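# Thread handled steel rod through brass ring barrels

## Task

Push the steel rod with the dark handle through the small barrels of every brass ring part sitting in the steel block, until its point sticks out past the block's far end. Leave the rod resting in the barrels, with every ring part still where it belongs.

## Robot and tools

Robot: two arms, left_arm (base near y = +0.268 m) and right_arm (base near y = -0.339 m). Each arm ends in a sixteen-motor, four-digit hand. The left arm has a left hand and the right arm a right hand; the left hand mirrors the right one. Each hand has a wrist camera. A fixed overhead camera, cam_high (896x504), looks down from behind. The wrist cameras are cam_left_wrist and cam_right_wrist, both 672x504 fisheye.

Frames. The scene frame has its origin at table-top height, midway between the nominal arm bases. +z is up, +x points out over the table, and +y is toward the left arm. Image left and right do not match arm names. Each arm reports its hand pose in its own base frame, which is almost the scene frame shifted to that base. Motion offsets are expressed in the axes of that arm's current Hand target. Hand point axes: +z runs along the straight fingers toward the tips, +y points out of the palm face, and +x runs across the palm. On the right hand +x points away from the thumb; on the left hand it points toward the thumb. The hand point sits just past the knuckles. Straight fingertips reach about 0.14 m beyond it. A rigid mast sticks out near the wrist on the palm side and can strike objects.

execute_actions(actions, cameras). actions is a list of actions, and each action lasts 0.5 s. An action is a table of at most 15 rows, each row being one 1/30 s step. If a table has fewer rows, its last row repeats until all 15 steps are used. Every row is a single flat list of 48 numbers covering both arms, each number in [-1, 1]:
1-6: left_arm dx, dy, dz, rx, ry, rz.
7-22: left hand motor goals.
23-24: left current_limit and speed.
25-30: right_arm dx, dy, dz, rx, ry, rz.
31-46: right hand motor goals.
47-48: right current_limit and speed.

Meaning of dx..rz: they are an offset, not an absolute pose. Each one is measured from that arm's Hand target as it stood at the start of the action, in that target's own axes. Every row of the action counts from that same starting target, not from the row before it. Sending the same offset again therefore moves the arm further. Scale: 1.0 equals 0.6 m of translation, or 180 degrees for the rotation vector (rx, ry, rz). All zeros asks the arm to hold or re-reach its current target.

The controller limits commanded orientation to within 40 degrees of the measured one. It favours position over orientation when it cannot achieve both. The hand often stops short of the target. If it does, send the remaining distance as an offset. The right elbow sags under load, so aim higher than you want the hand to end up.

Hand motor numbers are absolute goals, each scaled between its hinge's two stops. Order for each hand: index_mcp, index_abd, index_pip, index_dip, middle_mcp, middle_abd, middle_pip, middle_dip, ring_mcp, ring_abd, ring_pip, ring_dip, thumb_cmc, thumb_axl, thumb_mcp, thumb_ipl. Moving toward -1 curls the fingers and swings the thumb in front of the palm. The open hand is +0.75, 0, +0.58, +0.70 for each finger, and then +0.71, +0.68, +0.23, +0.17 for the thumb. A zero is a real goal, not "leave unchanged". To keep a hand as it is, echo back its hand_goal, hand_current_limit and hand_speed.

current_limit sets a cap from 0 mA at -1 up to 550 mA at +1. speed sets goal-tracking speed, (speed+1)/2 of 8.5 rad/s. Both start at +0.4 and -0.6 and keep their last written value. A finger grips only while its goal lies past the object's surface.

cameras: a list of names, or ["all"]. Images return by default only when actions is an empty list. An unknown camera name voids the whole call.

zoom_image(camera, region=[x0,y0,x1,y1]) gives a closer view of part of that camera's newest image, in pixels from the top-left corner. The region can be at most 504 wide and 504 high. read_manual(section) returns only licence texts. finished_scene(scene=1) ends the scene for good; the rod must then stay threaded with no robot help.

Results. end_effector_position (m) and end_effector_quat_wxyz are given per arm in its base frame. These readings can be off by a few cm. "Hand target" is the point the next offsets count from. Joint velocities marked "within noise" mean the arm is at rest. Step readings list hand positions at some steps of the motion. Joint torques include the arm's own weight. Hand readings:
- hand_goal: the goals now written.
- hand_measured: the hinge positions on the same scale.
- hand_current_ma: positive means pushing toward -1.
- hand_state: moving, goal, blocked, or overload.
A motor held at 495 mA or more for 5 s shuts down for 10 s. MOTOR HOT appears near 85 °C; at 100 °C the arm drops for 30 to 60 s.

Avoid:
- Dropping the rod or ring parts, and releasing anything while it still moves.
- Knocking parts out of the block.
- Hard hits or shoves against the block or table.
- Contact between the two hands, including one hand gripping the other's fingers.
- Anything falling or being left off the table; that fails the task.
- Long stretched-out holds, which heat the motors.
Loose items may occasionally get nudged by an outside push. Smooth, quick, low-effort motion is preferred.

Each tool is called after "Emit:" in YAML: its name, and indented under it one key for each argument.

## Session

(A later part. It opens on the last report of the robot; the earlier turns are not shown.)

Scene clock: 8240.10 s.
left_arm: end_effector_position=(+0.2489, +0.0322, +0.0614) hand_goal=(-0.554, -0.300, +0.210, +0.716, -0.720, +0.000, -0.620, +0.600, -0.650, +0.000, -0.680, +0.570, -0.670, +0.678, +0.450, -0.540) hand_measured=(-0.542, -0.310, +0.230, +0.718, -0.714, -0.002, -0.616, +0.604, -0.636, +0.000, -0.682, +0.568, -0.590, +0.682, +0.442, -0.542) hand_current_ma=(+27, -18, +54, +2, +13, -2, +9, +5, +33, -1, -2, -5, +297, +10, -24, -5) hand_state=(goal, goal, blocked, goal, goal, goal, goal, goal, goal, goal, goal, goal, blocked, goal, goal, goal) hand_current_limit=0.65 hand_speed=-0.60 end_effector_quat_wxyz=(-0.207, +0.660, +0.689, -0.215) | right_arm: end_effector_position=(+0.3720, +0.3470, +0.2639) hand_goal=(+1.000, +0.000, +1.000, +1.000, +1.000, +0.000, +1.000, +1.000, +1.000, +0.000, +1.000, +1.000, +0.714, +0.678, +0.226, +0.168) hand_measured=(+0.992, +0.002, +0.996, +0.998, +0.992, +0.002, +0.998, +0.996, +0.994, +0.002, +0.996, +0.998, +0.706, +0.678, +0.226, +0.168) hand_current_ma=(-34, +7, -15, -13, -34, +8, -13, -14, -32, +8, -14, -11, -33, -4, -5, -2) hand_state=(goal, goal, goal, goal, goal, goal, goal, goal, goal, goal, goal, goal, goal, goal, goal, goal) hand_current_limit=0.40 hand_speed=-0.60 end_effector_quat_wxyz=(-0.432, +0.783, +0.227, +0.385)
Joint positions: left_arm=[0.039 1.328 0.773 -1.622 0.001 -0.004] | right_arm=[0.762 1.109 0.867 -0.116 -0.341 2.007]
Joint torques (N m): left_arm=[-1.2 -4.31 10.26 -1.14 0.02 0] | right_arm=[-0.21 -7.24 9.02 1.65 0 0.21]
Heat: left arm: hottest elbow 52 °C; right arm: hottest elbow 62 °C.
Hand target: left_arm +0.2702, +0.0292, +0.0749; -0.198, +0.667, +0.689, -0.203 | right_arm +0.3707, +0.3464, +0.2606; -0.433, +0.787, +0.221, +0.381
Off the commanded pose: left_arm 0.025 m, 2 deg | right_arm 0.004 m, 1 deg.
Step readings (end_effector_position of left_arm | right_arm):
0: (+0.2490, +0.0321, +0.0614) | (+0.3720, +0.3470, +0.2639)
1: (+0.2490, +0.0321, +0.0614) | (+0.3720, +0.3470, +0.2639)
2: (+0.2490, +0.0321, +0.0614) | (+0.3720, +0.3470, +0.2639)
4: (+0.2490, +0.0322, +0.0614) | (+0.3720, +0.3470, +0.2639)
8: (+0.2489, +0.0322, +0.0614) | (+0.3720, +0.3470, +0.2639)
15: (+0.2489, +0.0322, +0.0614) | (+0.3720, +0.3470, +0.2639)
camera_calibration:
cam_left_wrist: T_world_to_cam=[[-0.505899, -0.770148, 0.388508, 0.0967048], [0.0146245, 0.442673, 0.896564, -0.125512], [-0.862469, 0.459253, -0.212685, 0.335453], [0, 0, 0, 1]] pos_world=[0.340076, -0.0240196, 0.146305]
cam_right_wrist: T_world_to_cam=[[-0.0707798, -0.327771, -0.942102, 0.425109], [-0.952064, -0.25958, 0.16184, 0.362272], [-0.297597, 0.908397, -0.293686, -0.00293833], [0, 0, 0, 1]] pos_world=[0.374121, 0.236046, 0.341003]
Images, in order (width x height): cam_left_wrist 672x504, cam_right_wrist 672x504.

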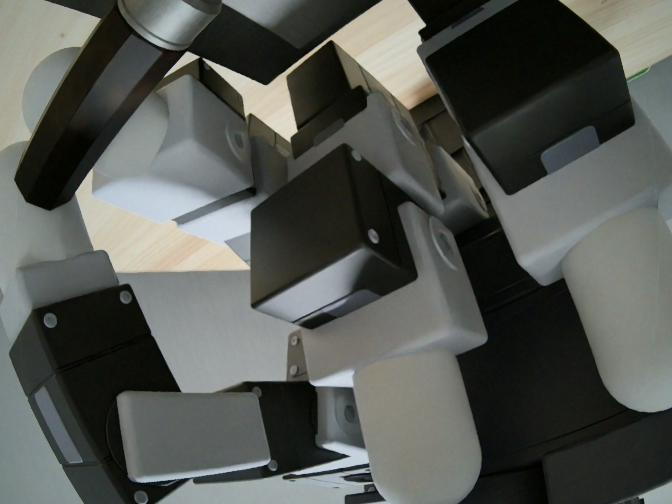

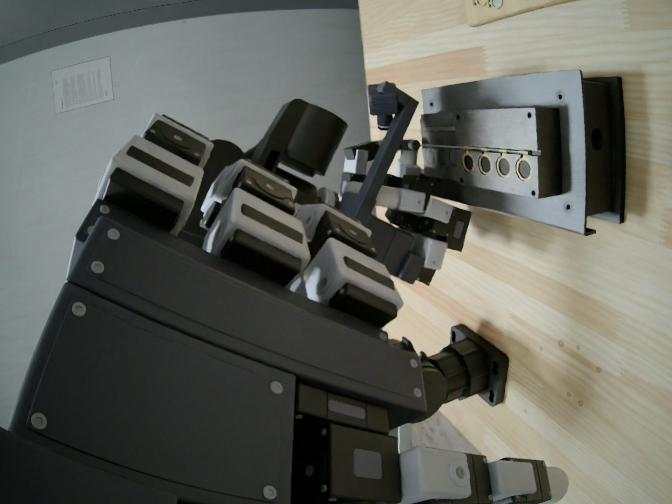

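Emit:
execute_actions:
  actions:
    - [[0,0,0,0,0,0,-0.545,-0.31,0.21,0.715,-0.72,0,-0.62,0.6,-0.65,0,-0.68,0.57,-0.67,0.678,0.45,-0.54,0.65,-0.6,0,0,0,0,0,0,1,0,1,1,1,0,1,1,1,0,1,1,0.714,0.678,0.226,0.168,0.4,-0.6],[0,0,0,0,0,0,-0.535,-0.32,0.21,0.715,-0.72,0,-0.62,0.6,-0.65,0,-0.68,0.57,-0.68,0.678,0.45,-0.54,0.65,-0.6,0,0,0,0,0,0,1,0,1,1,1,0,1,1,1,0,1,1,0.714,0.678,0.226,0.168,0.4,-0.6],[0,0,0,0,0,0,-0.525,-0.33,0.21,0.715,-0.72,0,-0.62,0.6,-0.65,0,-0.68,0.57,-0.69,0.678,0.45,-0.54,0.65,-0.6,0,0,0,0,0,0,1,0,1,1,1,0,1,1,1,0,1,1,0.714,0.678,0.226,0.168,0.4,-0.6],[0,0,0,0,0,0,-0.525,-0.33,0.21,0.715,-0.72,0,-0.62,0.6,-0.65,0,-0.68,0.57,-0.70,0.678,0.45,-0.54,0.65,-0.6,0,0,0,0,0,0,1,0,1,1,1,0,1,1,1,0,1,1,0.714,0.678,0.226,0.168,0.4,-0.6]]
  cameras: ["cam_left_wrist","cam_right_wrist"]

Emit:
zoom_image:
  camera: "cam_left_wrist"
  region: [0, 0, 300, 400]

Emit:
zoom_image:
  camera: "cam_right_wrist"
  region: [400, 132, 436, 152]

Emit:
zoom_image:
  camera: "cam_right_wrist"
  region: [455, 140, 545, 190]

Scene clock: 8252.07 s.
left_arm: end_effector_position=(+0.2489, +0.0323, +0.0614) hand_goal=(-0.524, -0.330, +0.210, +0.716, -0.720, +0.000, -0.620, +0.600, -0.650, +0.000, -0.680, +0.570, -0.700, +0.678, +0.450, -0.540) hand_measured=(-0.512, -0.334, +0.226, +0.718, -0.714, -0.002, -0.616, +0.604, -0.636, +0.000, -0.682, +0.568, -0.648, +0.682, +0.448, -0.540) hand_current_ma=(+28, -5, +42, +2, +13, -2, +9, +5, +33, -1, -2, -5, +174, +10, -3, -1) hand_state=(goal, goal, goal, goal, goal, goal, goal, goal, goal, goal, goal, goal, blocked, goal, goal, goal) hand_current_limit=0.65 hand_speed=-0.60 end_effector_quat_wxyz=(-0.207, +0.660, +0.689, -0.215) | right_arm: end_effector_position=(+0.3720, +0.3470, +0.2639) hand_goal=(+1.000, +0.000, +1.000, +1.000, +1.000, +0.000, +1.000, +1.000, +1.000, +0.000, +1.000, +1.000, +0.714, +0.678, +0.226, +0.168) hand_measured=(+0.992, +0.002, +0.996, +0.998, +0.992, +0.002, +0.998, +0.996, +0.994, +0.002, +0.996, +0.998, +0.706, +0.678, +0.226, +0.168) hand_current_ma=(-34, +7, -15, -13, -34, +8, -13, -14, -32, +8, -14, -11, -33, -4, -5, -2) hand_state=(goal, goal, goal, goal, goal, goal, goal, goal, goal, goal, goal, goal, goal, goal, goal, goal) hand_current_limit=0.40 hand_speed=-0.60 end_effector_quat_wxyz=(-0.432, +0.783, +0.227, +0.385)
Joint positions: left_arm=[0.039 1.328 0.773 -1.622 0.001 -0.004] | right_arm=[0.762 1.109 0.867 -0.116 -0.341 2.007]
Joint torques (N m): left_arm=[-1.26 -4.42 10.32 -1.14 0.02 0.02] | right_arm=[-0.26 -7.24 8.99 1.68 -0.01 0.21]
Heat: left arm: hottest elbow 52 °C; right arm: hottest elbow 62 °C.
Hand target: left_arm +0.2702, +0.0292, +0.0749; -0.198, +0.667, +0.689, -0.203 | right_arm +0.3707, +0.3464, +0.2606; -0.433, +0.787, +0.221, +0.381
Off the commanded pose: left_arm 0.025 m, 2 deg | right_arm 0.004 m, 1 deg.
Step readings (end_effector_position of left_arm | right_arm):
0: (+0.2489, +0.0322, +0.0614) | (+0.3720, +0.3470, +0.2639)
1: (+0.2489, +0.0322, +0.0614) | (+0.3720, +0.3470, +0.2639)
2: (+0.2489, +0.0323, +0.0614) | (+0.3720, +0.3470, +0.2639)
4: (+0.2489, +0.0323, +0.0614) | (+0.3720, +0.3470, +0.2639)
8: (+0.2489, +0.0323, +0.0614) | (+0.3720, +0.3470, +0.2639)
15: (+0.2489, +0.0323, +0.0614) | (+0.3720, +0.3470, +0.2639)
camera_calibration:
cam_left_wrist: T_world_to_cam=[[-0.505649, -0.770356, 0.388421, 0.0966264], [0.0145406, 0.442545, 0.896629, -0.125496], [-0.862617, 0.459027, -0.212571, 0.335481], [0, 0, 0, 1]] pos_world=[0.340075, -0.0240204, 0.146305]
cam_right_wrist: T_world_to_cam=[[-0.0707798, -0.327771, -0.942102, 0.425109], [-0.952064, -0.25958, 0.16184, 0.362272], [-0.297597, 0.908397, -0.293686, -0.00293833], [0, 0, 0, 1]] pos_world=[0.374121, 0.236046, 0.341003]
Images, in order (width x height): cam_left_wrist 672x504, cam_right_wrist 672x504.

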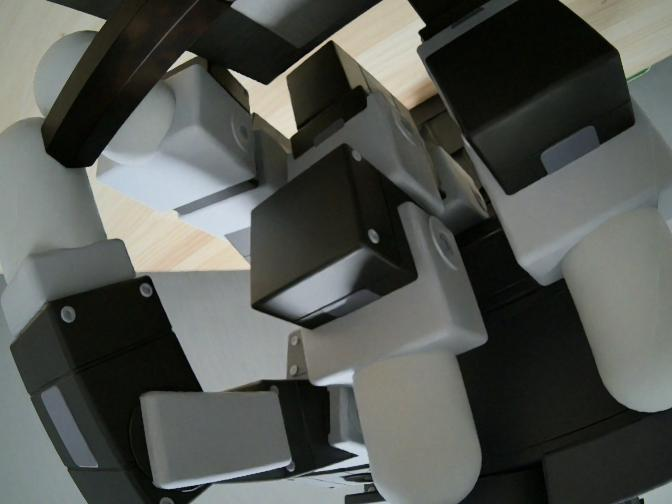

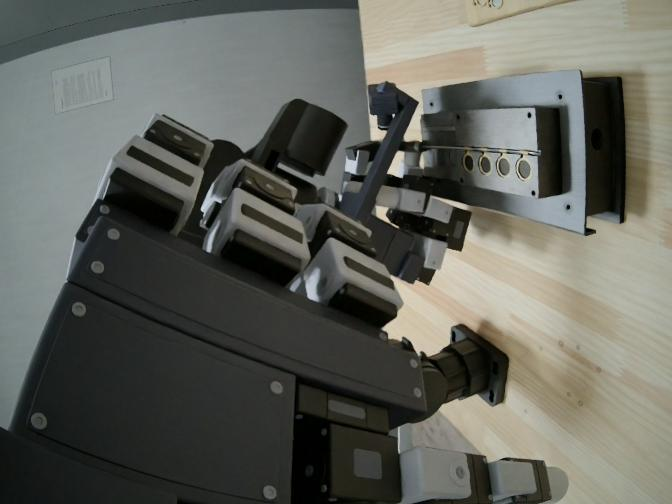

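Scaled by 1.260 from the camera's 672x504 image, which has a finer 960x720 frame.

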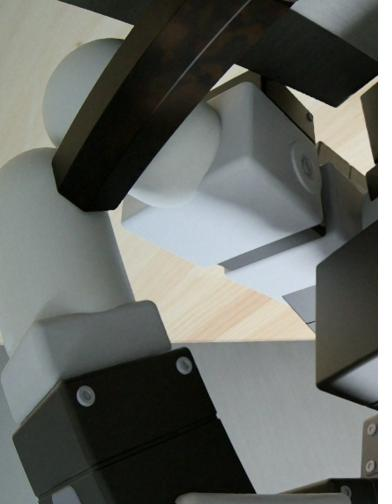

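Scaled by 14.000 from the camera's 672x504 image, which has a finer 960x720 frame.

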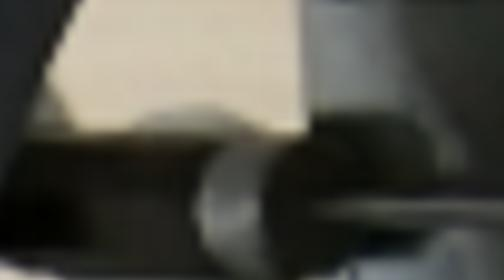

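Scaled by 5.600 from the camera's 672x504 image, which has a finer 960x720 frame.

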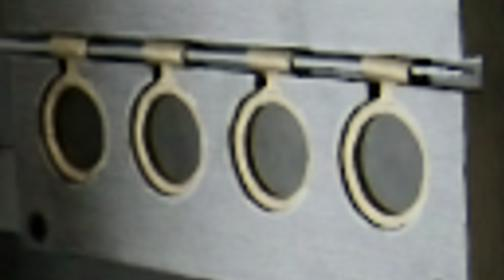

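Emit:
execute_actions:
  actions:
    - [[0,0,0,0,0,0,-0.525,-0.34,0.21,0.715,-0.72,0,-0.62,0.6,-0.65,0,-0.68,0.57,-0.71,0.678,0.45,-0.54,0.65,-0.6,0,0,0,0,0,0,1,0,1,1,1,0,1,1,1,0,1,1,0.714,0.678,0.226,0.168,0.4,-0.6],[0,0,0,0,0,0,-0.525,-0.34,0.21,0.715,-0.72,0,-0.62,0.6,-0.65,0,-0.68,0.57,-0.72,0.678,0.45,-0.54,0.65,-0.6,0,0,0,0,0,0,1,0,1,1,1,0,1,1,1,0,1,1,0.714,0.678,0.226,0.168,0.4,-0.6],[0,0,0,0,0,0,-0.525,-0.34,0.21,0.715,-0.72,0,-0.62,0.6,-0.65,0,-0.68,0.57,-0.73,0.678,0.45,-0.54,0.65,-0.6,0,0,0,0,0,0,1,0,1,1,1,0,1,1,1,0,1,1,0.714,0.678,0.226,0.168,0.4,-0.6],[0,0,0,0,0,0,-0.525,-0.34,0.21,0.715,-0.72,0,-0.62,0.6,-0.65,0,-0.68,0.57,-0.74,0.678,0.45,-0.54,0.65,-0.6,0,0,0,0,0,0,1,0,1,1,1,0,1,1,1,0,1,1,0.714,0.678,0.226,0.168,0.4,-0.6]]
  cameras: ["cam_left_wrist","cam_right_wrist"]

Emit:
zoom_image:
  camera: "cam_left_wrist"
  region: [0, 0, 300, 400]

Emit:
zoom_image:
  camera: "cam_right_wrist"
  region: [400, 132, 436, 152]

Emit:
zoom_image:
  camera: "cam_right_wrist"
  region: [455, 140, 545, 190]

Scene clock: 8264.30 s.
left_arm: end_effector_position=(+0.2489, +0.0325, +0.0614) hand_goal=(-0.524, -0.340, +0.210, +0.716, -0.720, +0.000, -0.620, +0.600, -0.650, +0.000, -0.680, +0.570, -0.740, +0.678, +0.450, -0.540) hand_measured=(-0.512, -0.340, +0.226, +0.718, -0.714, -0.004, -0.618, +0.602, -0.636, +0.000, -0.682, +0.568, -0.656, +0.682, +0.450, -0.540) hand_current_ma=(+32, +1, +42, +3, +13, -5, +4, +4, +33, -1, -2, -5, +311, +10, -1, -1) hand_state=(goal, goal, goal, goal, goal, goal, goal, goal, goal, goal, goal, goal, blocked, goal, goal, goal) hand_current_limit=0.65 hand_speed=-0.60 end_effector_quat_wxyz=(-0.207, +0.659, +0.690, -0.215) | right_arm: end_effector_position=(+0.3720, +0.3470, +0.2639) hand_goal=(+1.000, +0.000, +1.000, +1.000, +1.000, +0.000, +1.000, +1.000, +1.000, +0.000, +1.000, +1.000, +0.714, +0.678, +0.226, +0.168) hand_measured=(+0.992, +0.002, +0.996, +0.998, +0.992, +0.002, +0.998, +0.996, +0.994, +0.002, +0.996, +0.998, +0.706, +0.678, +0.226, +0.168) hand_current_ma=(-34, +7, -15, -13, -34, +8, -13, -14, -32, +8, -14, -11, -33, -4, -5, -2) hand_state=(goal, goal, goal, goal, goal, goal, goal, goal, goal, goal, goal, goal, goal, goal, goal, goal) hand_current_limit=0.40 hand_speed=-0.60 end_effector_quat_wxyz=(-0.432, +0.783, +0.227, +0.385)
Joint positions: left_arm=[0.039 1.328 0.773 -1.622 0 -0.006] | right_arm=[0.762 1.109 0.867 -0.116 -0.341 2.007]
Joint torques (N m): left_arm=[-1.03 -4.13 10.24 -1.17 0.06 0.03] | right_arm=[-0.26 -7.24 9.01 1.65 0 0.21]
Heat: left arm: hottest elbow 52 °C; right arm: hottest elbow 62 °C.
Hand target: left_arm +0.2702, +0.0292, +0.0749; -0.197, +0.667, +0.689, -0.203 | right_arm +0.3707, +0.3464, +0.2606; -0.433, +0.787, +0.221, +0.381
Off the commanded pose: left_arm 0.025 m, 2 deg | right_arm 0.004 m, 1 deg.
Step readings (end_effector_position of left_arm | right_arm):
0: (+0.2489, +0.0323, +0.0614) | (+0.3720, +0.3470, +0.2639)
1: (+0.2489, +0.0323, +0.0614) | (+0.3720, +0.3470, +0.2639)
2: (+0.2489, +0.0323, +0.0614) | (+0.3720, +0.3470, +0.2639)
4: (+0.2489, +0.0324, +0.0614) | (+0.3720, +0.3470, +0.2639)
8: (+0.2489, +0.0325, +0.0614) | (+0.3720, +0.3470, +0.2639)
15: (+0.2489, +0.0325, +0.0614) | (+0.3720, +0.3470, +0.2639)
camera_calibration:
cam_left_wrist: T_world_to_cam=[[-0.504783, -0.771376, 0.387521, 0.0966403], [0.0141157, 0.441476, 0.897162, -0.125545], [-0.863131, 0.458342, -0.211961, 0.335545], [0, 0, 0, 1]] pos_world=[0.340174, -0.0238234, 0.146307]
cam_right_wrist: T_world_to_cam=[[-0.0707798, -0.327771, -0.942102, 0.425109], [-0.952064, -0.25958, 0.16184, 0.362272], [-0.297597, 0.908397, -0.293686, -0.00293833], [0, 0, 0, 1]] pos_world=[0.374121, 0.236046, 0.341003]
Images, in order (width x height): cam_left_wrist 672x504, cam_right_wrist 672x504.

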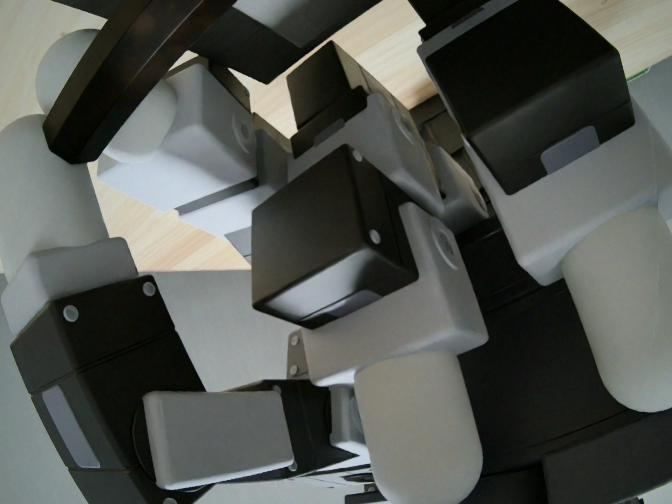

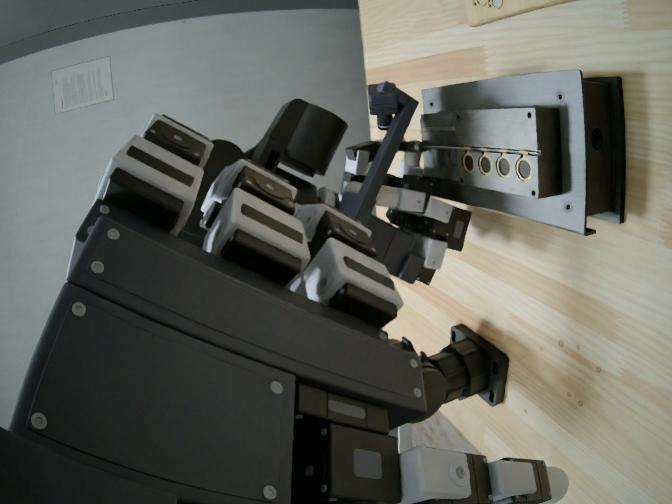

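Scaled by 1.260 from the camera's 672x504 image, which has a finer 960x720 frame.

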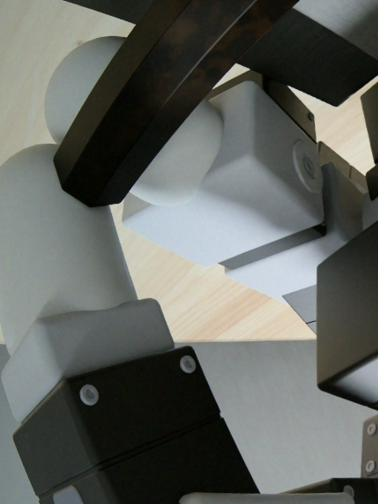

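Scaled by 14.000 from the camera's 672x504 image, which has a finer 960x720 frame.

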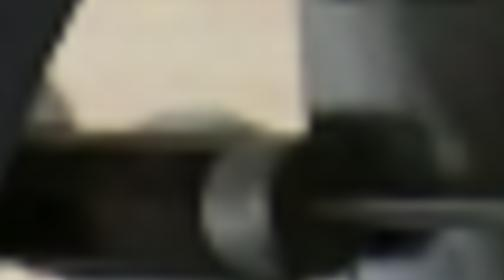

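Scaled by 5.600 from the camera's 672x504 image, which has a finer 960x720 frame.

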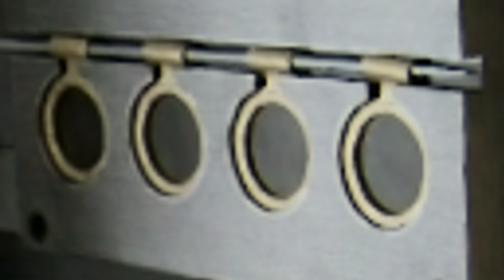

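Emit:
zoom_image:
  camera: "cam_right_wrist"
  region: [510, 142, 546, 162]

Emit:
zoom_image:
  camera: "cam_right_wrist"
  region: [458, 140, 494, 160]

Emit:
zoom_image:
  camera: "cam_right_wrist"
  region: [405, 130, 465, 170]

Scaled by 14.000 from the camera's 672x504 image, which has a finer 960x720 frame.

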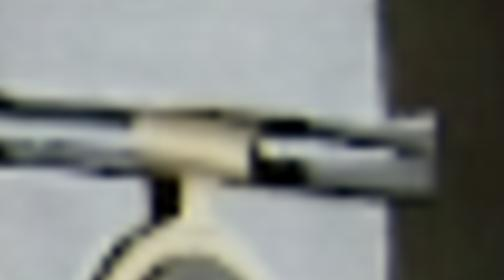

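Scaled by 14.000 from the camera's 672x504 image, which has a finer 960x720 frame.

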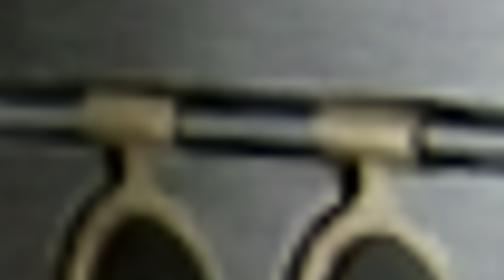

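Scaled by 8.400 from the camera's 672x504 image, which has a finer 960x720 frame.

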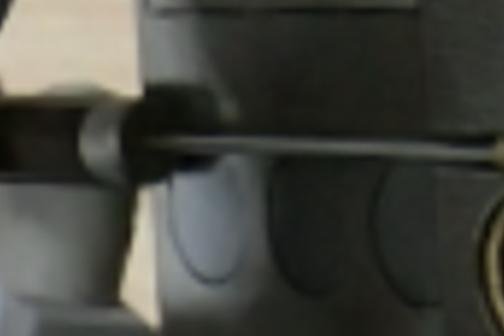

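Emit:
execute_actions:
  actions: []

Emit:
zoom_image:
  camera: "cam_high"
  region: [280, 160, 480, 300]

Scene clock: 8304.17 s.
left_arm: end_effector_position=(+0.2489, +0.0325, +0.0614) hand_goal=(-0.524, -0.340, +0.210, +0.716, -0.720, +0.000, -0.620, +0.600, -0.650, +0.000, -0.680, +0.570, -0.740, +0.678, +0.450, -0.540) hand_measured=(-0.512, -0.340, +0.226, +0.718, -0.714, -0.004, -0.618, +0.602, -0.636, +0.000, -0.682, +0.568, -0.656, +0.682, +0.450, -0.540) hand_current_ma=(+32, +1, +42, +3, +13, -5, +4, +4, +33, -1, -2, -5, +311, +10, -1, -1) hand_state=(goal, goal, goal, goal, goal, goal, goal, goal, goal, goal, goal, goal, blocked, goal, goal, goal) hand_current_limit=0.65 hand_speed=-0.60 end_effector_quat_wxyz=(-0.207, +0.659, +0.690, -0.215) | right_arm: end_effector_position=(+0.3720, +0.3470, +0.2639) hand_goal=(+1.000, +0.000, +1.000, +1.000, +1.000, +0.000, +1.000, +1.000, +1.000, +0.000, +1.000, +1.000, +0.714, +0.678, +0.226, +0.168) hand_measured=(+0.992, +0.002, +0.996, +0.998, +0.992, +0.002, +0.998, +0.996, +0.994, +0.002, +0.996, +0.998, +0.706, +0.678, +0.226, +0.168) hand_current_ma=(-34, +7, -15, -13, -34, +8, -13, -14, -32, +8, -14, -11, -33, -4, -5, -2) hand_state=(goal, goal, goal, goal, goal, goal, goal, goal, goal, goal, goal, goal, goal, goal, goal, goal) hand_current_limit=0.40 hand_speed=-0.60 end_effector_quat_wxyz=(-0.432, +0.783, +0.227, +0.385)
Joint positions: left_arm=[0.039 1.328 0.773 -1.622 0 -0.006] | right_arm=[0.762 1.109 0.867 -0.116 -0.341 2.007]
Joint velocities: within noise
Joint torques (N m): left_arm=[-1.26 -4.13 10.36 -1.14 0.05 0.04] | right_arm=[-0.26 -7.24 8.99 1.65 0 0.21]
Heat: left arm: hottest elbow 52 °C; right arm: hottest elbow 62 °C.
Hand target: left_arm +0.2702, +0.0292, +0.0749; -0.197, +0.667, +0.689, -0.203 | right_arm +0.3707, +0.3464, +0.2606; -0.433, +0.787, +0.221, +0.381
Off the commanded pose: left_arm 0.025 m, 2 deg | right_arm 0.004 m, 1 deg.
camera_calibration:
cam_left_wrist: T_world_to_cam=[[-0.504783, -0.771376, 0.387521, 0.0966403], [0.0141157, 0.441476, 0.897162, -0.125545], [-0.863131, 0.458342, -0.211961, 0.335545], [0, 0, 0, 1]] pos_world=[0.340174, -0.0238234, 0.146307]
cam_right_wrist: T_world_to_cam=[[-0.0707798, -0.327771, -0.942102, 0.425109], [-0.952064, -0.25958, 0.16184, 0.362272], [-0.297597, 0.908397, -0.293686, -0.00293833], [0, 0, 0, 1]] pos_world=[0.374121, 0.236046, 0.341003]

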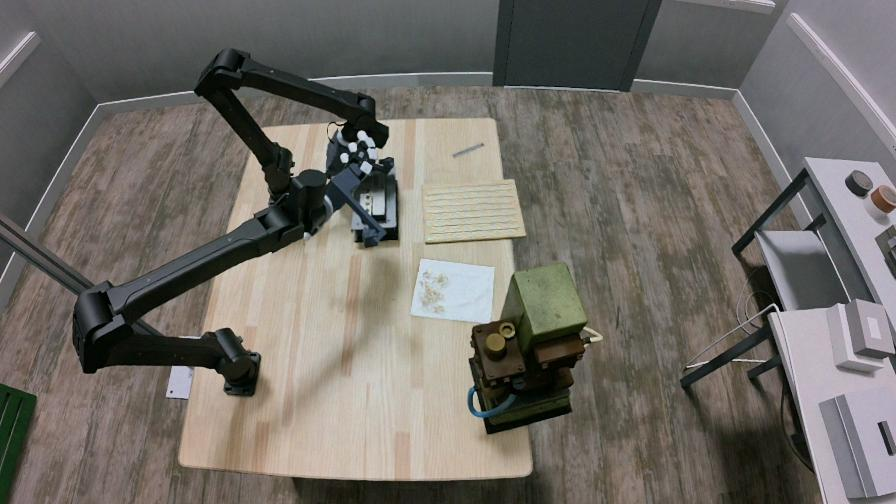

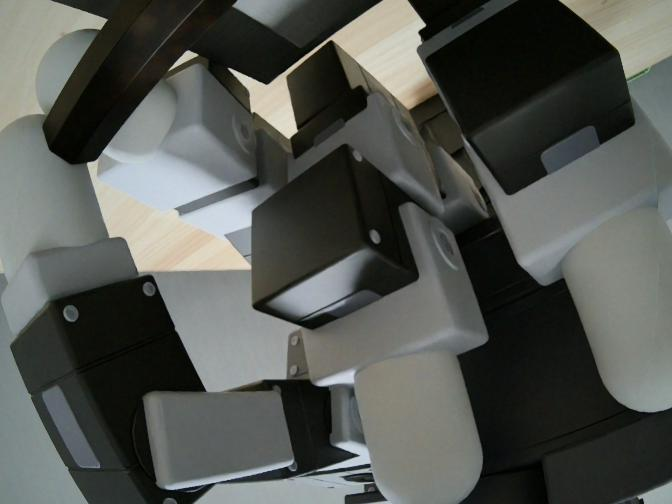

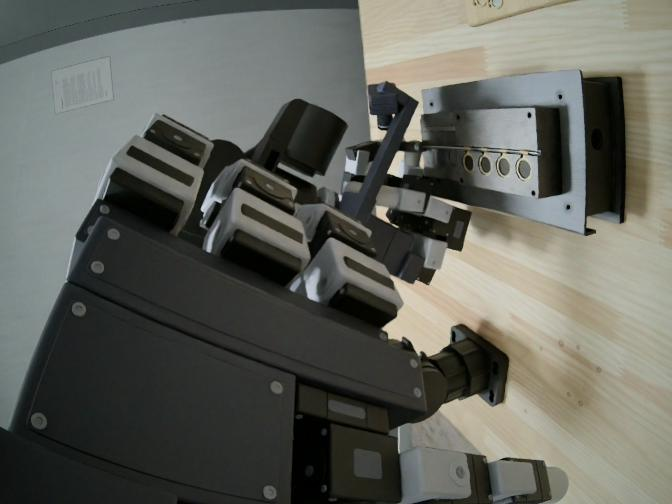

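Scaled by 2.520 from the camera's 896x504 image, which has a finer 1280x720 frame.

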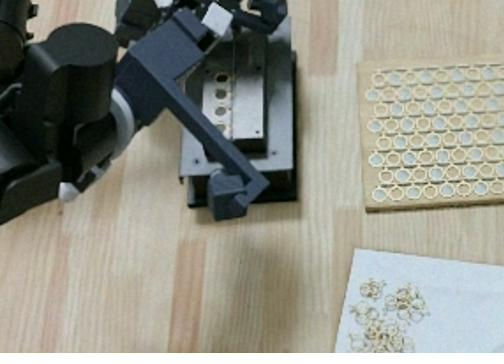

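Emit:
execute_actions:
  actions:
    - [[0,0,0,0,0,0,-0.51,-0.34,0.21,0.715,-0.72,0,-0.62,0.6,-0.65,0,-0.68,0.57,-0.70,0.678,0.45,-0.54,0.65,-0.6,0,0,0,0,0,0,1,0,1,1,1,0,1,1,1,0,1,1,0.714,0.678,0.226,0.168,0.4,-0.6],[0,0,0,0,0,0,-0.49,-0.34,0.21,0.715,-0.72,0,-0.62,0.6,-0.65,0,-0.68,0.57,-0.67,0.678,0.45,-0.54,0.65,-0.6,0,0,0,0,0,0,1,0,1,1,1,0,1,1,1,0,1,1,0.714,0.678,0.226,0.168,0.4,-0.6],[0,0,0,0,0,0,-0.46,-0.34,0.21,0.715,-0.72,0,-0.62,0.6,-0.65,0,-0.68,0.57,-0.67,0.678,0.45,-0.54,0.65,-0.6,0,0,0,0,0,0,1,0,1,1,1,0,1,1,1,0,1,1,0.714,0.678,0.226,0.168,0.4,-0.6],[0,0,0,0,0,0,-0.43,-0.34,0.21,0.715,-0.72,0,-0.62,0.6,-0.65,0,-0.68,0.57,-0.67,0.678,0.45,-0.54,0.65,-0.6,0,0,0,0,0,0,1,0,1,1,1,0,1,1,1,0,1,1,0.714,0.678,0.226,0.168,0.4,-0.6]]
  cameras: ["cam_left_wrist","cam_right_wrist"]

Emit:
zoom_image:
  camera: "cam_left_wrist"
  region: [0, 0, 300, 400]

Emit:
zoom_image:
  camera: "cam_right_wrist"
  region: [405, 130, 465, 170]

Emit:
zoom_image:
  camera: "cam_right_wrist"
  region: [455, 140, 545, 190]

Scene clock: 8331.33 s.
left_arm: end_effector_position=(+0.2498, +0.0325, +0.0622) hand_goal=(-0.430, -0.340, +0.210, +0.716, -0.720, +0.000, -0.620, +0.600, -0.650, +0.000, -0.680, +0.570, -0.670, +0.678, +0.450, -0.540) hand_measured=(-0.444, -0.336, +0.204, +0.714, -0.714, -0.004, -0.618, +0.602, -0.636, +0.000, -0.682, +0.568, -0.652, +0.682, +0.448, -0.540) hand_current_ma=(-35, +5, -13, -4, +13, -6, +3, +4, +33, -1, -2, -5, +46, +10, -2, -1) hand_state=(goal, goal, goal, goal, goal, goal, goal, goal, goal, goal, goal, goal, goal, goal, goal, goal) hand_current_limit=0.65 hand_speed=-0.60 end_effector_quat_wxyz=(-0.207, +0.660, +0.690, -0.214) | right_arm: end_effector_position=(+0.3720, +0.3470, +0.2639) hand_goal=(+1.000, +0.000, +1.000, +1.000, +1.000, +0.000, +1.000, +1.000, +1.000, +0.000, +1.000, +1.000, +0.714, +0.678, +0.226, +0.168) hand_measured=(+0.992, +0.002, +0.996, +0.998, +0.992, +0.002, +0.998, +0.996, +0.994, +0.002, +0.996, +0.998, +0.706, +0.678, +0.226, +0.168) hand_current_ma=(-34, +7, -15, -13, -34, +8, -13, -14, -32, +8, -14, -11, -33, -4, -5, -2) hand_state=(goal, goal, goal, goal, goal, goal, goal, goal, goal, goal, goal, goal, goal, goal, goal, goal) hand_current_limit=0.40 hand_speed=-0.60 end_effector_quat_wxyz=(-0.432, +0.783, +0.227, +0.385)
Joint positions: left_arm=[0.039 1.328 0.776 -1.623 0 -0.006] | right_arm=[0.762 1.109 0.867 -0.116 -0.341 2.007]
Joint torques (N m): left_arm=[-1.2 -4.13 10.1 -1.1 0.04 0.02] | right_arm=[-0.26 -7.18 9.01 1.65 0 0.2]
Heat: left arm: hottest elbow 52 °C; right arm: hottest elbow 62 °C.
Hand target: left_arm +0.2702, +0.0292, +0.0748; -0.197, +0.667, +0.689, -0.203 | right_arm +0.3707, +0.3464, +0.2606; -0.433, +0.787, +0.221, +0.381
Off the commanded pose: left_arm 0.024 m, 2 deg | right_arm 0.004 m, 1 deg.
Step readings (end_effector_position of left_arm | right_arm):
0: (+0.2489, +0.0325, +0.0614) | (+0.3720, +0.3470, +0.2639)
1: (+0.2489, +0.0325, +0.0614) | (+0.3720, +0.3470, +0.2639)
2: (+0.2489, +0.0325, +0.0614) | (+0.3720, +0.3470, +0.2639)
4: (+0.2489, +0.0325, +0.0614) | (+0.3720, +0.3470, +0.2639)
8: (+0.2496, +0.0325, +0.0620) | (+0.3720, +0.3470, +0.2639)
15: (+0.2498, +0.0325, +0.0622) | (+0.3720, +0.3470, +0.2639)
camera_calibration:
cam_left_wrist: T_world_to_cam=[[-0.505468, -0.771329, 0.386722, 0.0970494], [0.012803, 0.44144, 0.897199, -0.125919], [-0.86275, 0.458457, -0.213258, 0.33649], [0, 0, 0, 1]] pos_world=[0.340974, -0.0238231, 0.147203]
cam_right_wrist: T_world_to_cam=[[-0.0707798, -0.327771, -0.942102, 0.425109], [-0.952064, -0.25958, 0.16184, 0.362272], [-0.297597, 0.908397, -0.293686, -0.00293833], [0, 0, 0, 1]] pos_world=[0.374121, 0.236046, 0.341003]
Images, in order (width x height): cam_left_wrist 672x504, cam_right_wrist 672x504.

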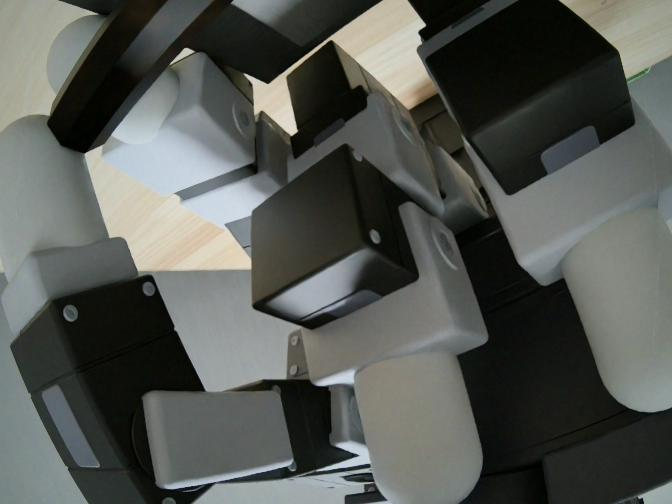

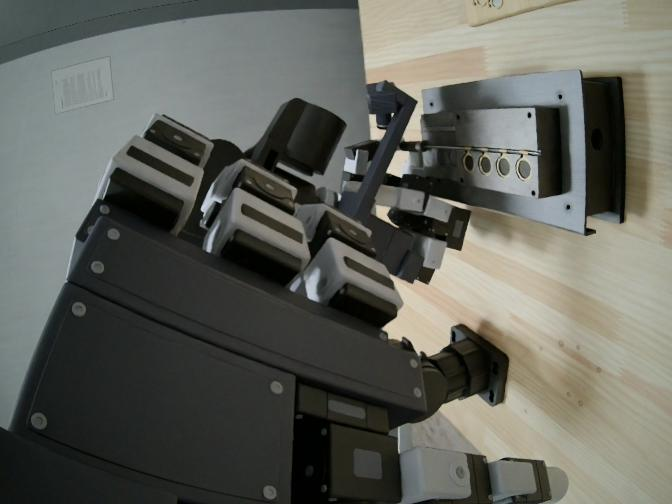

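Scaled by 1.260 from the camera's 672x504 image, which has a finer 960x720 frame.

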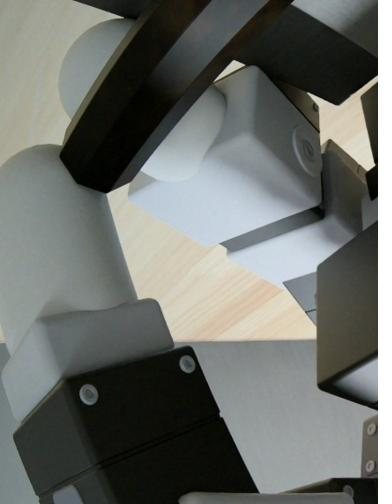

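Scaled by 8.400 from the camera's 672x504 image, which has a finer 960x720 frame.

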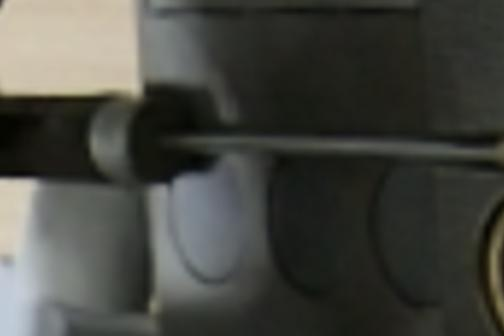

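Scaled by 5.600 from the camera's 672x504 image, which has a finer 960x720 frame.

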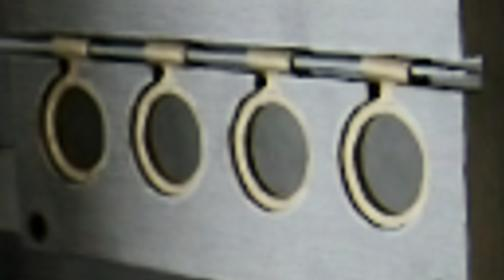

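Emit:
execute_actions:
  actions:
    - [[0,0,0,0,0,0,-0.42,-0.34,0.21,0.715,-0.72,0,-0.62,0.6,-0.65,0,-0.68,0.57,-0.69,0.678,0.45,-0.54,0.65,-0.6,0,0,0,0,0,0,1,0,1,1,1,0,1,1,1,0,1,1,0.714,0.678,0.226,0.168,0.4,-0.6],[0,0,0,0,0,0,-0.41,-0.34,0.21,0.715,-0.72,0,-0.62,0.6,-0.65,0,-0.68,0.57,-0.71,0.678,0.45,-0.54,0.65,-0.6,0,0,0,0,0,0,1,0,1,1,1,0,1,1,1,0,1,1,0.714,0.678,0.226,0.168,0.4,-0.6],[0,0,0,0,0,0,-0.41,-0.34,0.21,0.715,-0.72,0,-0.62,0.6,-0.65,0,-0.68,0.57,-0.73,0.678,0.45,-0.54,0.65,-0.6,0,0,0,0,0,0,1,0,1,1,1,0,1,1,1,0,1,1,0.714,0.678,0.226,0.168,0.4,-0.6],[0,0,0,0,0,0,-0.41,-0.34,0.21,0.715,-0.72,0,-0.62,0.6,-0.65,0,-0.68,0.57,-0.75,0.678,0.45,-0.54,0.65,-0.6,0,0,0,0,0,0,1,0,1,1,1,0,1,1,1,0,1,1,0.714,0.678,0.226,0.168,0.4,-0.6]]
  cameras: ["cam_left_wrist","cam_right_wrist"]

Emit:
zoom_image:
  camera: "cam_left_wrist"
  region: [0, 0, 300, 400]

Emit:
zoom_image:
  camera: "cam_right_wrist"
  region: [405, 130, 465, 170]

Emit:
zoom_image:
  camera: "cam_right_wrist"
  region: [455, 140, 545, 190]

Scene clock: 8341.07 s.
left_arm: end_effector_position=(+0.2498, +0.0326, +0.0622) hand_goal=(-0.410, -0.340, +0.210, +0.716, -0.720, +0.000, -0.620, +0.600, -0.650, +0.000, -0.680, +0.570, -0.750, +0.678, +0.450, -0.540) hand_measured=(-0.436, -0.336, +0.198, +0.712, -0.714, -0.010, -0.622, +0.602, -0.636, +0.000, -0.682, +0.568, -0.666, +0.682, +0.448, -0.540) hand_current_ma=(-80, +6, -26, -8, +12, -21, -2, +2, +33, -1, -2, -5, +309, +10, -3, -1) hand_state=(blocked, goal, goal, goal, goal, goal, goal, goal, goal, goal, goal, goal, blocked, goal, goal, goal) hand_current_limit=0.65 hand_speed=-0.60 end_effector_quat_wxyz=(-0.207, +0.659, +0.690, -0.214) | right_arm: end_effector_position=(+0.3720, +0.3470, +0.2639) hand_goal=(+1.000, +0.000, +1.000, +1.000, +1.000, +0.000, +1.000, +1.000, +1.000, +0.000, +1.000, +1.000, +0.714, +0.678, +0.226, +0.168) hand_measured=(+0.992, +0.002, +0.996, +0.998, +0.992, +0.002, +0.998, +0.996, +0.994, +0.002, +0.996, +0.998, +0.706, +0.678, +0.226, +0.168) hand_current_ma=(-34, +7, -15, -13, -34, +8, -13, -14, -32, +8, -14, -11, -33, -4, -5, -2) hand_state=(goal, goal, goal, goal, goal, goal, goal, goal, goal, goal, goal, goal, goal, goal, goal, goal) hand_current_limit=0.40 hand_speed=-0.60 end_effector_quat_wxyz=(-0.432, +0.783, +0.227, +0.385)
Joint positions: left_arm=[0.039 1.328 0.776 -1.623 0 -0.006] | right_arm=[0.762 1.109 0.867 -0.116 -0.341 2.007]
Joint torques (N m): left_arm=[-1.14 -4.07 10.1 -1.06 0.04 0.01] | right_arm=[-0.26 -7.18 9.01 1.65 0 0.21]
Heat: left arm: hottest elbow 52 °C; right arm: hottest elbow 62 °C.
Hand target: left_arm +0.2702, +0.0292, +0.0748; -0.198, +0.667, +0.689, -0.203 | right_arm +0.3707, +0.3464, +0.2606; -0.433, +0.787, +0.221, +0.381
Off the commanded pose: left_arm 0.024 m, 2 deg | right_arm 0.004 m, 1 deg.
Step readings (end_effector_position of left_arm | right_arm):
0: (+0.2498, +0.0325, +0.0622) | (+0.3720, +0.3470, +0.2639)
1: (+0.2498, +0.0325, +0.0622) | (+0.3720, +0.3470, +0.2639)
2: (+0.2498, +0.0325, +0.0622) | (+0.3720, +0.3470, +0.2639)
4: (+0.2498, +0.0325, +0.0622) | (+0.3720, +0.3470, +0.2639)
8: (+0.2498, +0.0326, +0.0622) | (+0.3720, +0.3470, +0.2639)
15: (+0.2498, +0.0326, +0.0622) | (+0.3720, +0.3470, +0.2639)
camera_calibration:
cam_left_wrist: T_world_to_cam=[[-0.504944, -0.771826, 0.386415, 0.097018], [0.0125224, 0.441081, 0.89738, -0.125813], [-0.863061, 0.457965, -0.213056, 0.336487], [0, 0, 0, 1]] pos_world=[0.340973, -0.0237249, 0.147103]
cam_right_wrist: T_world_to_cam=[[-0.0707798, -0.327771, -0.942102, 0.425109], [-0.952064, -0.25958, 0.16184, 0.362272], [-0.297597, 0.908397, -0.293686, -0.00293833], [0, 0, 0, 1]] pos_world=[0.374121, 0.236046, 0.341003]
Images, in order (width x height): cam_left_wrist 672x504, cam_right_wrist 672x504.

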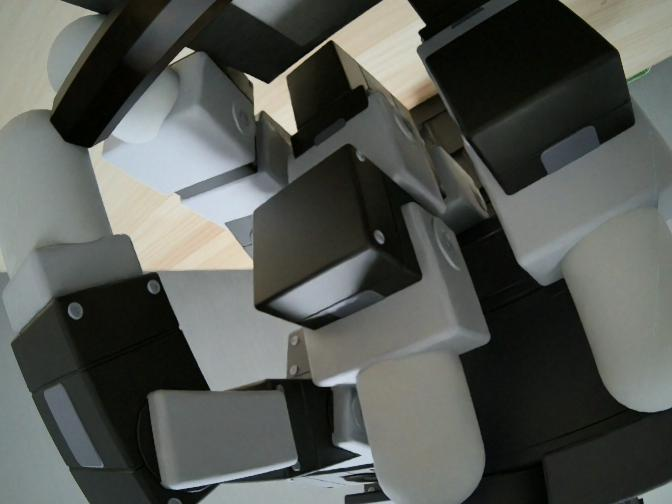

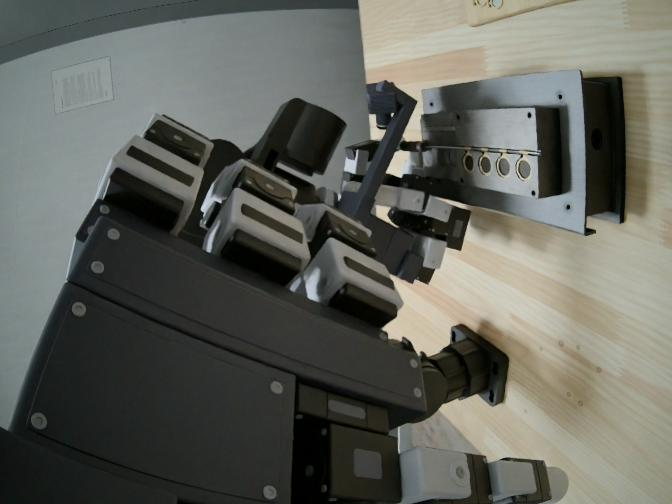

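Scaled by 1.260 from the camera's 672x504 image, which has a finer 960x720 frame.

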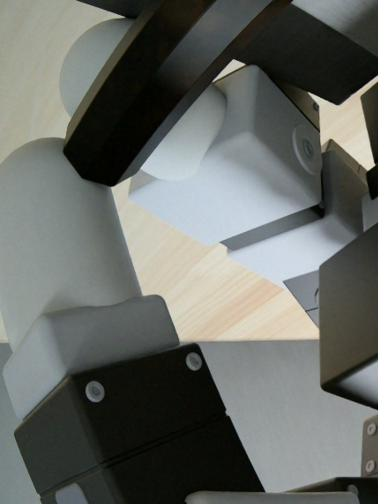

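Scaled by 8.400 from the camera's 672x504 image, which has a finer 960x720 frame.

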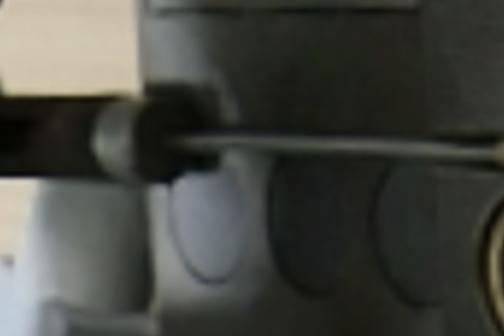

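Scaled by 5.600 from the camera's 672x504 image, which has a finer 960x720 frame.

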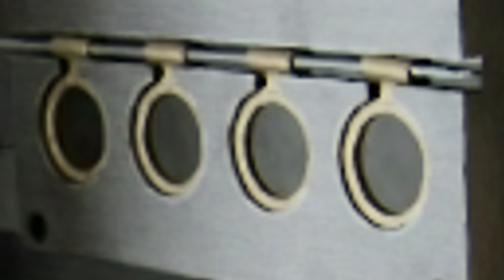

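Emit:
zoom_image:
  camera: "cam_right_wrist"
  region: [510, 142, 546, 162]

Emit:
execute_actions:
  actions:
    - [[0,0,0,0,0,0,-0.44,-0.33,0.21,0.715,-0.72,0,-0.62,0.6,-0.65,0,-0.68,0.57,-0.765,0.678,0.45,-0.54,0.65,-0.6,0,0,0,0,0,0,1,0,1,1,1,0,1,1,1,0,1,1,0.714,0.678,0.226,0.168,0.4,-0.6],[0,0,0,0,0,0,-0.44,-0.33,0.21,0.715,-0.72,0,-0.62,0.6,-0.65,0,-0.68,0.57,-0.78,0.678,0.45,-0.54,0.65,-0.6,0,0,0,0,0,0,1,0,1,1,1,0,1,1,1,0,1,1,0.714,0.678,0.226,0.168,0.4,-0.6],[0,0,0,0,0,0,-0.44,-0.33,0.21,0.715,-0.72,0,-0.62,0.6,-0.65,0,-0.68,0.57,-0.79,0.678,0.45,-0.54,0.65,-0.6,0,0,0,0,0,0,1,0,1,1,1,0,1,1,1,0,1,1,0.714,0.678,0.226,0.168,0.4,-0.6]]
  cameras: ["cam_left_wrist","cam_right_wrist"]

Emit:
zoom_image:
  camera: "cam_left_wrist"
  region: [0, 0, 300, 400]

Emit:
zoom_image:
  camera: "cam_right_wrist"
  region: [405, 130, 465, 170]

Emit:
zoom_image:
  camera: "cam_right_wrist"
  region: [510, 142, 546, 162]

Scaled by 14.000 from the camera's 672x504 image, which has a finer 960x720 frame.

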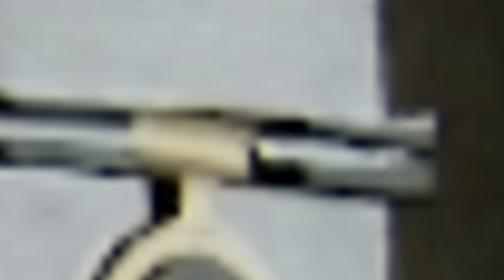

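Scene clock: 8351.63 s.
left_arm: end_effector_position=(+0.2498, +0.0326, +0.0622) hand_goal=(-0.440, -0.330, +0.210, +0.716, -0.720, +0.000, -0.620, +0.600, -0.650, +0.000, -0.680, +0.570, -0.790, +0.678, +0.450, -0.540) hand_measured=(-0.440, -0.330, +0.202, +0.712, -0.714, -0.012, -0.622, +0.600, -0.636, +0.000, -0.682, +0.568, -0.670, +0.682, +0.448, -0.540) hand_current_ma=(-1, +0, -16, -8, +11, -26, -3, +1, +33, -1, -2, -5, +454, +10, -3, -1) hand_state=(goal, goal, goal, goal, goal, goal, goal, goal, goal, goal, goal, goal, blocked, goal, goal, goal) hand_current_limit=0.65 hand_speed=-0.60 end_effector_quat_wxyz=(-0.207, +0.659, +0.690, -0.214) | right_arm: end_effector_position=(+0.3720, +0.3470, +0.2639) hand_goal=(+1.000, +0.000, +1.000, +1.000, +1.000, +0.000, +1.000, +1.000, +1.000, +0.000, +1.000, +1.000, +0.714, +0.678, +0.226, +0.168) hand_measured=(+0.992, +0.002, +0.996, +0.998, +0.992, +0.002, +0.998, +0.996, +0.994, +0.002, +0.996, +0.998, +0.706, +0.678, +0.226, +0.168) hand_current_ma=(-34, +7, -15, -13, -34, +8, -13, -14, -32, +8, -14, -11, -33, -4, -5, -2) hand_state=(goal, goal, goal, goal, goal, goal, goal, goal, goal, goal, goal, goal, goal, goal, goal, goal) hand_current_limit=0.40 hand_speed=-0.60 end_effector_quat_wxyz=(-0.432, +0.783, +0.227, +0.385)
Joint positions: left_arm=[0.039 1.328 0.776 -1.623 0 -0.006] | right_arm=[0.762 1.109 0.867 -0.116 -0.341 2.007]
Joint torques (N m): left_arm=[-1.38 -4.31 10.11 -1.02 0.04 0.06] | right_arm=[-0.26 -7.18 8.99 1.65 -0.01 0.2]
Heat: left arm: hottest elbow 52 °C; right arm: hottest elbow 62 °C.
Hand target: left_arm +0.2702, +0.0292, +0.0748; -0.198, +0.667, +0.689, -0.203 | right_arm +0.3707, +0.3464, +0.2606; -0.433, +0.787, +0.221, +0.381
Off the commanded pose: left_arm 0.024 m, 2 deg | right_arm 0.004 m, 1 deg.
Step readings (end_effector_position of left_arm | right_arm):
0: (+0.2498, +0.0326, +0.0622) | (+0.3720, +0.3470, +0.2639)
1: (+0.2498, +0.0326, +0.0622) | (+0.3720, +0.3470, +0.2639)
2: (+0.2498, +0.0326, +0.0622) | (+0.3720, +0.3470, +0.2639)
4: (+0.2498, +0.0326, +0.0622) | (+0.3720, +0.3470, +0.2639)
8: (+0.2498, +0.0326, +0.0622) | (+0.3720, +0.3470, +0.2639)
15: (+0.2498, +0.0326, +0.0622) | (+0.3720, +0.3470, +0.2639)
camera_calibration:
cam_left_wrist: T_world_to_cam=[[-0.504944, -0.771826, 0.386415, 0.097018], [0.0125224, 0.441081, 0.89738, -0.125813], [-0.863061, 0.457965, -0.213056, 0.336487], [0, 0, 0, 1]] pos_world=[0.340973, -0.0237249, 0.147103]
cam_right_wrist: T_world_to_cam=[[-0.0707798, -0.327771, -0.942102, 0.425109], [-0.952064, -0.25958, 0.16184, 0.362272], [-0.297597, 0.908397, -0.293686, -0.00293833], [0, 0, 0, 1]] pos_world=[0.374121, 0.236046, 0.341003]
Images, in order (width x height): cam_left_wrist 672x504, cam_right_wrist 672x504.

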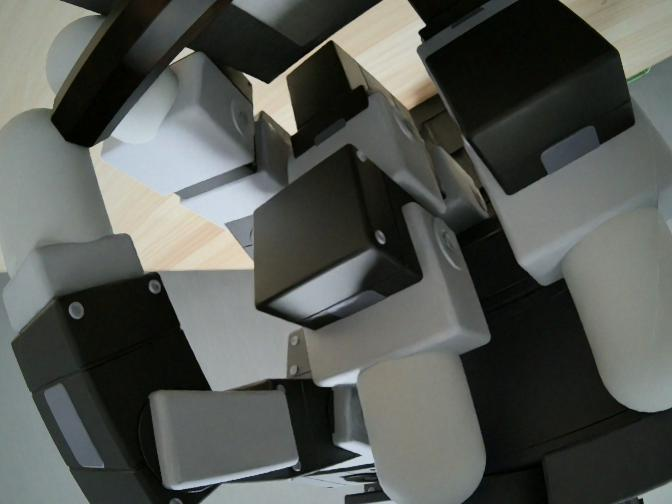

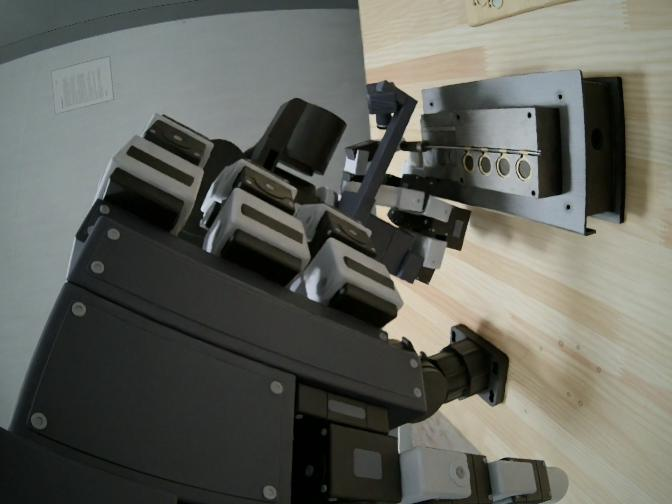

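Scaled by 1.260 from the camera's 672x504 image, which has a finer 960x720 frame.

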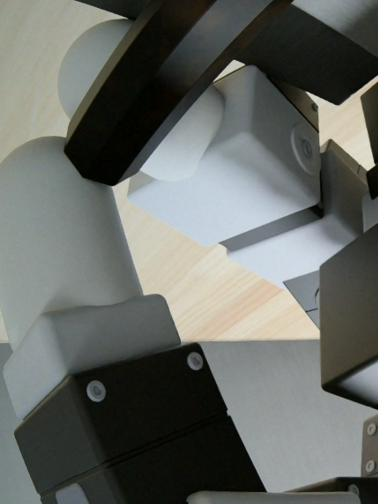

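Scaled by 8.400 from the camera's 672x504 image, which has a finer 960x720 frame.

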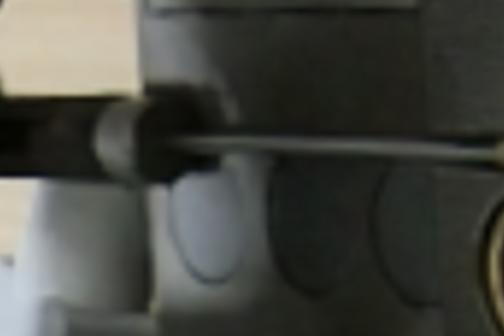

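Scaled by 14.000 from the camera's 672x504 image, which has a finer 960x720 frame.

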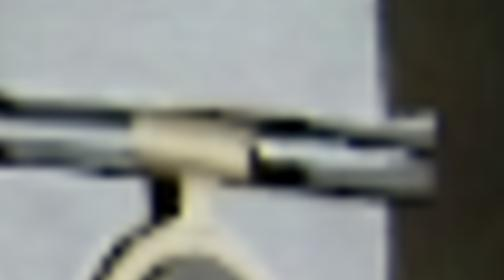

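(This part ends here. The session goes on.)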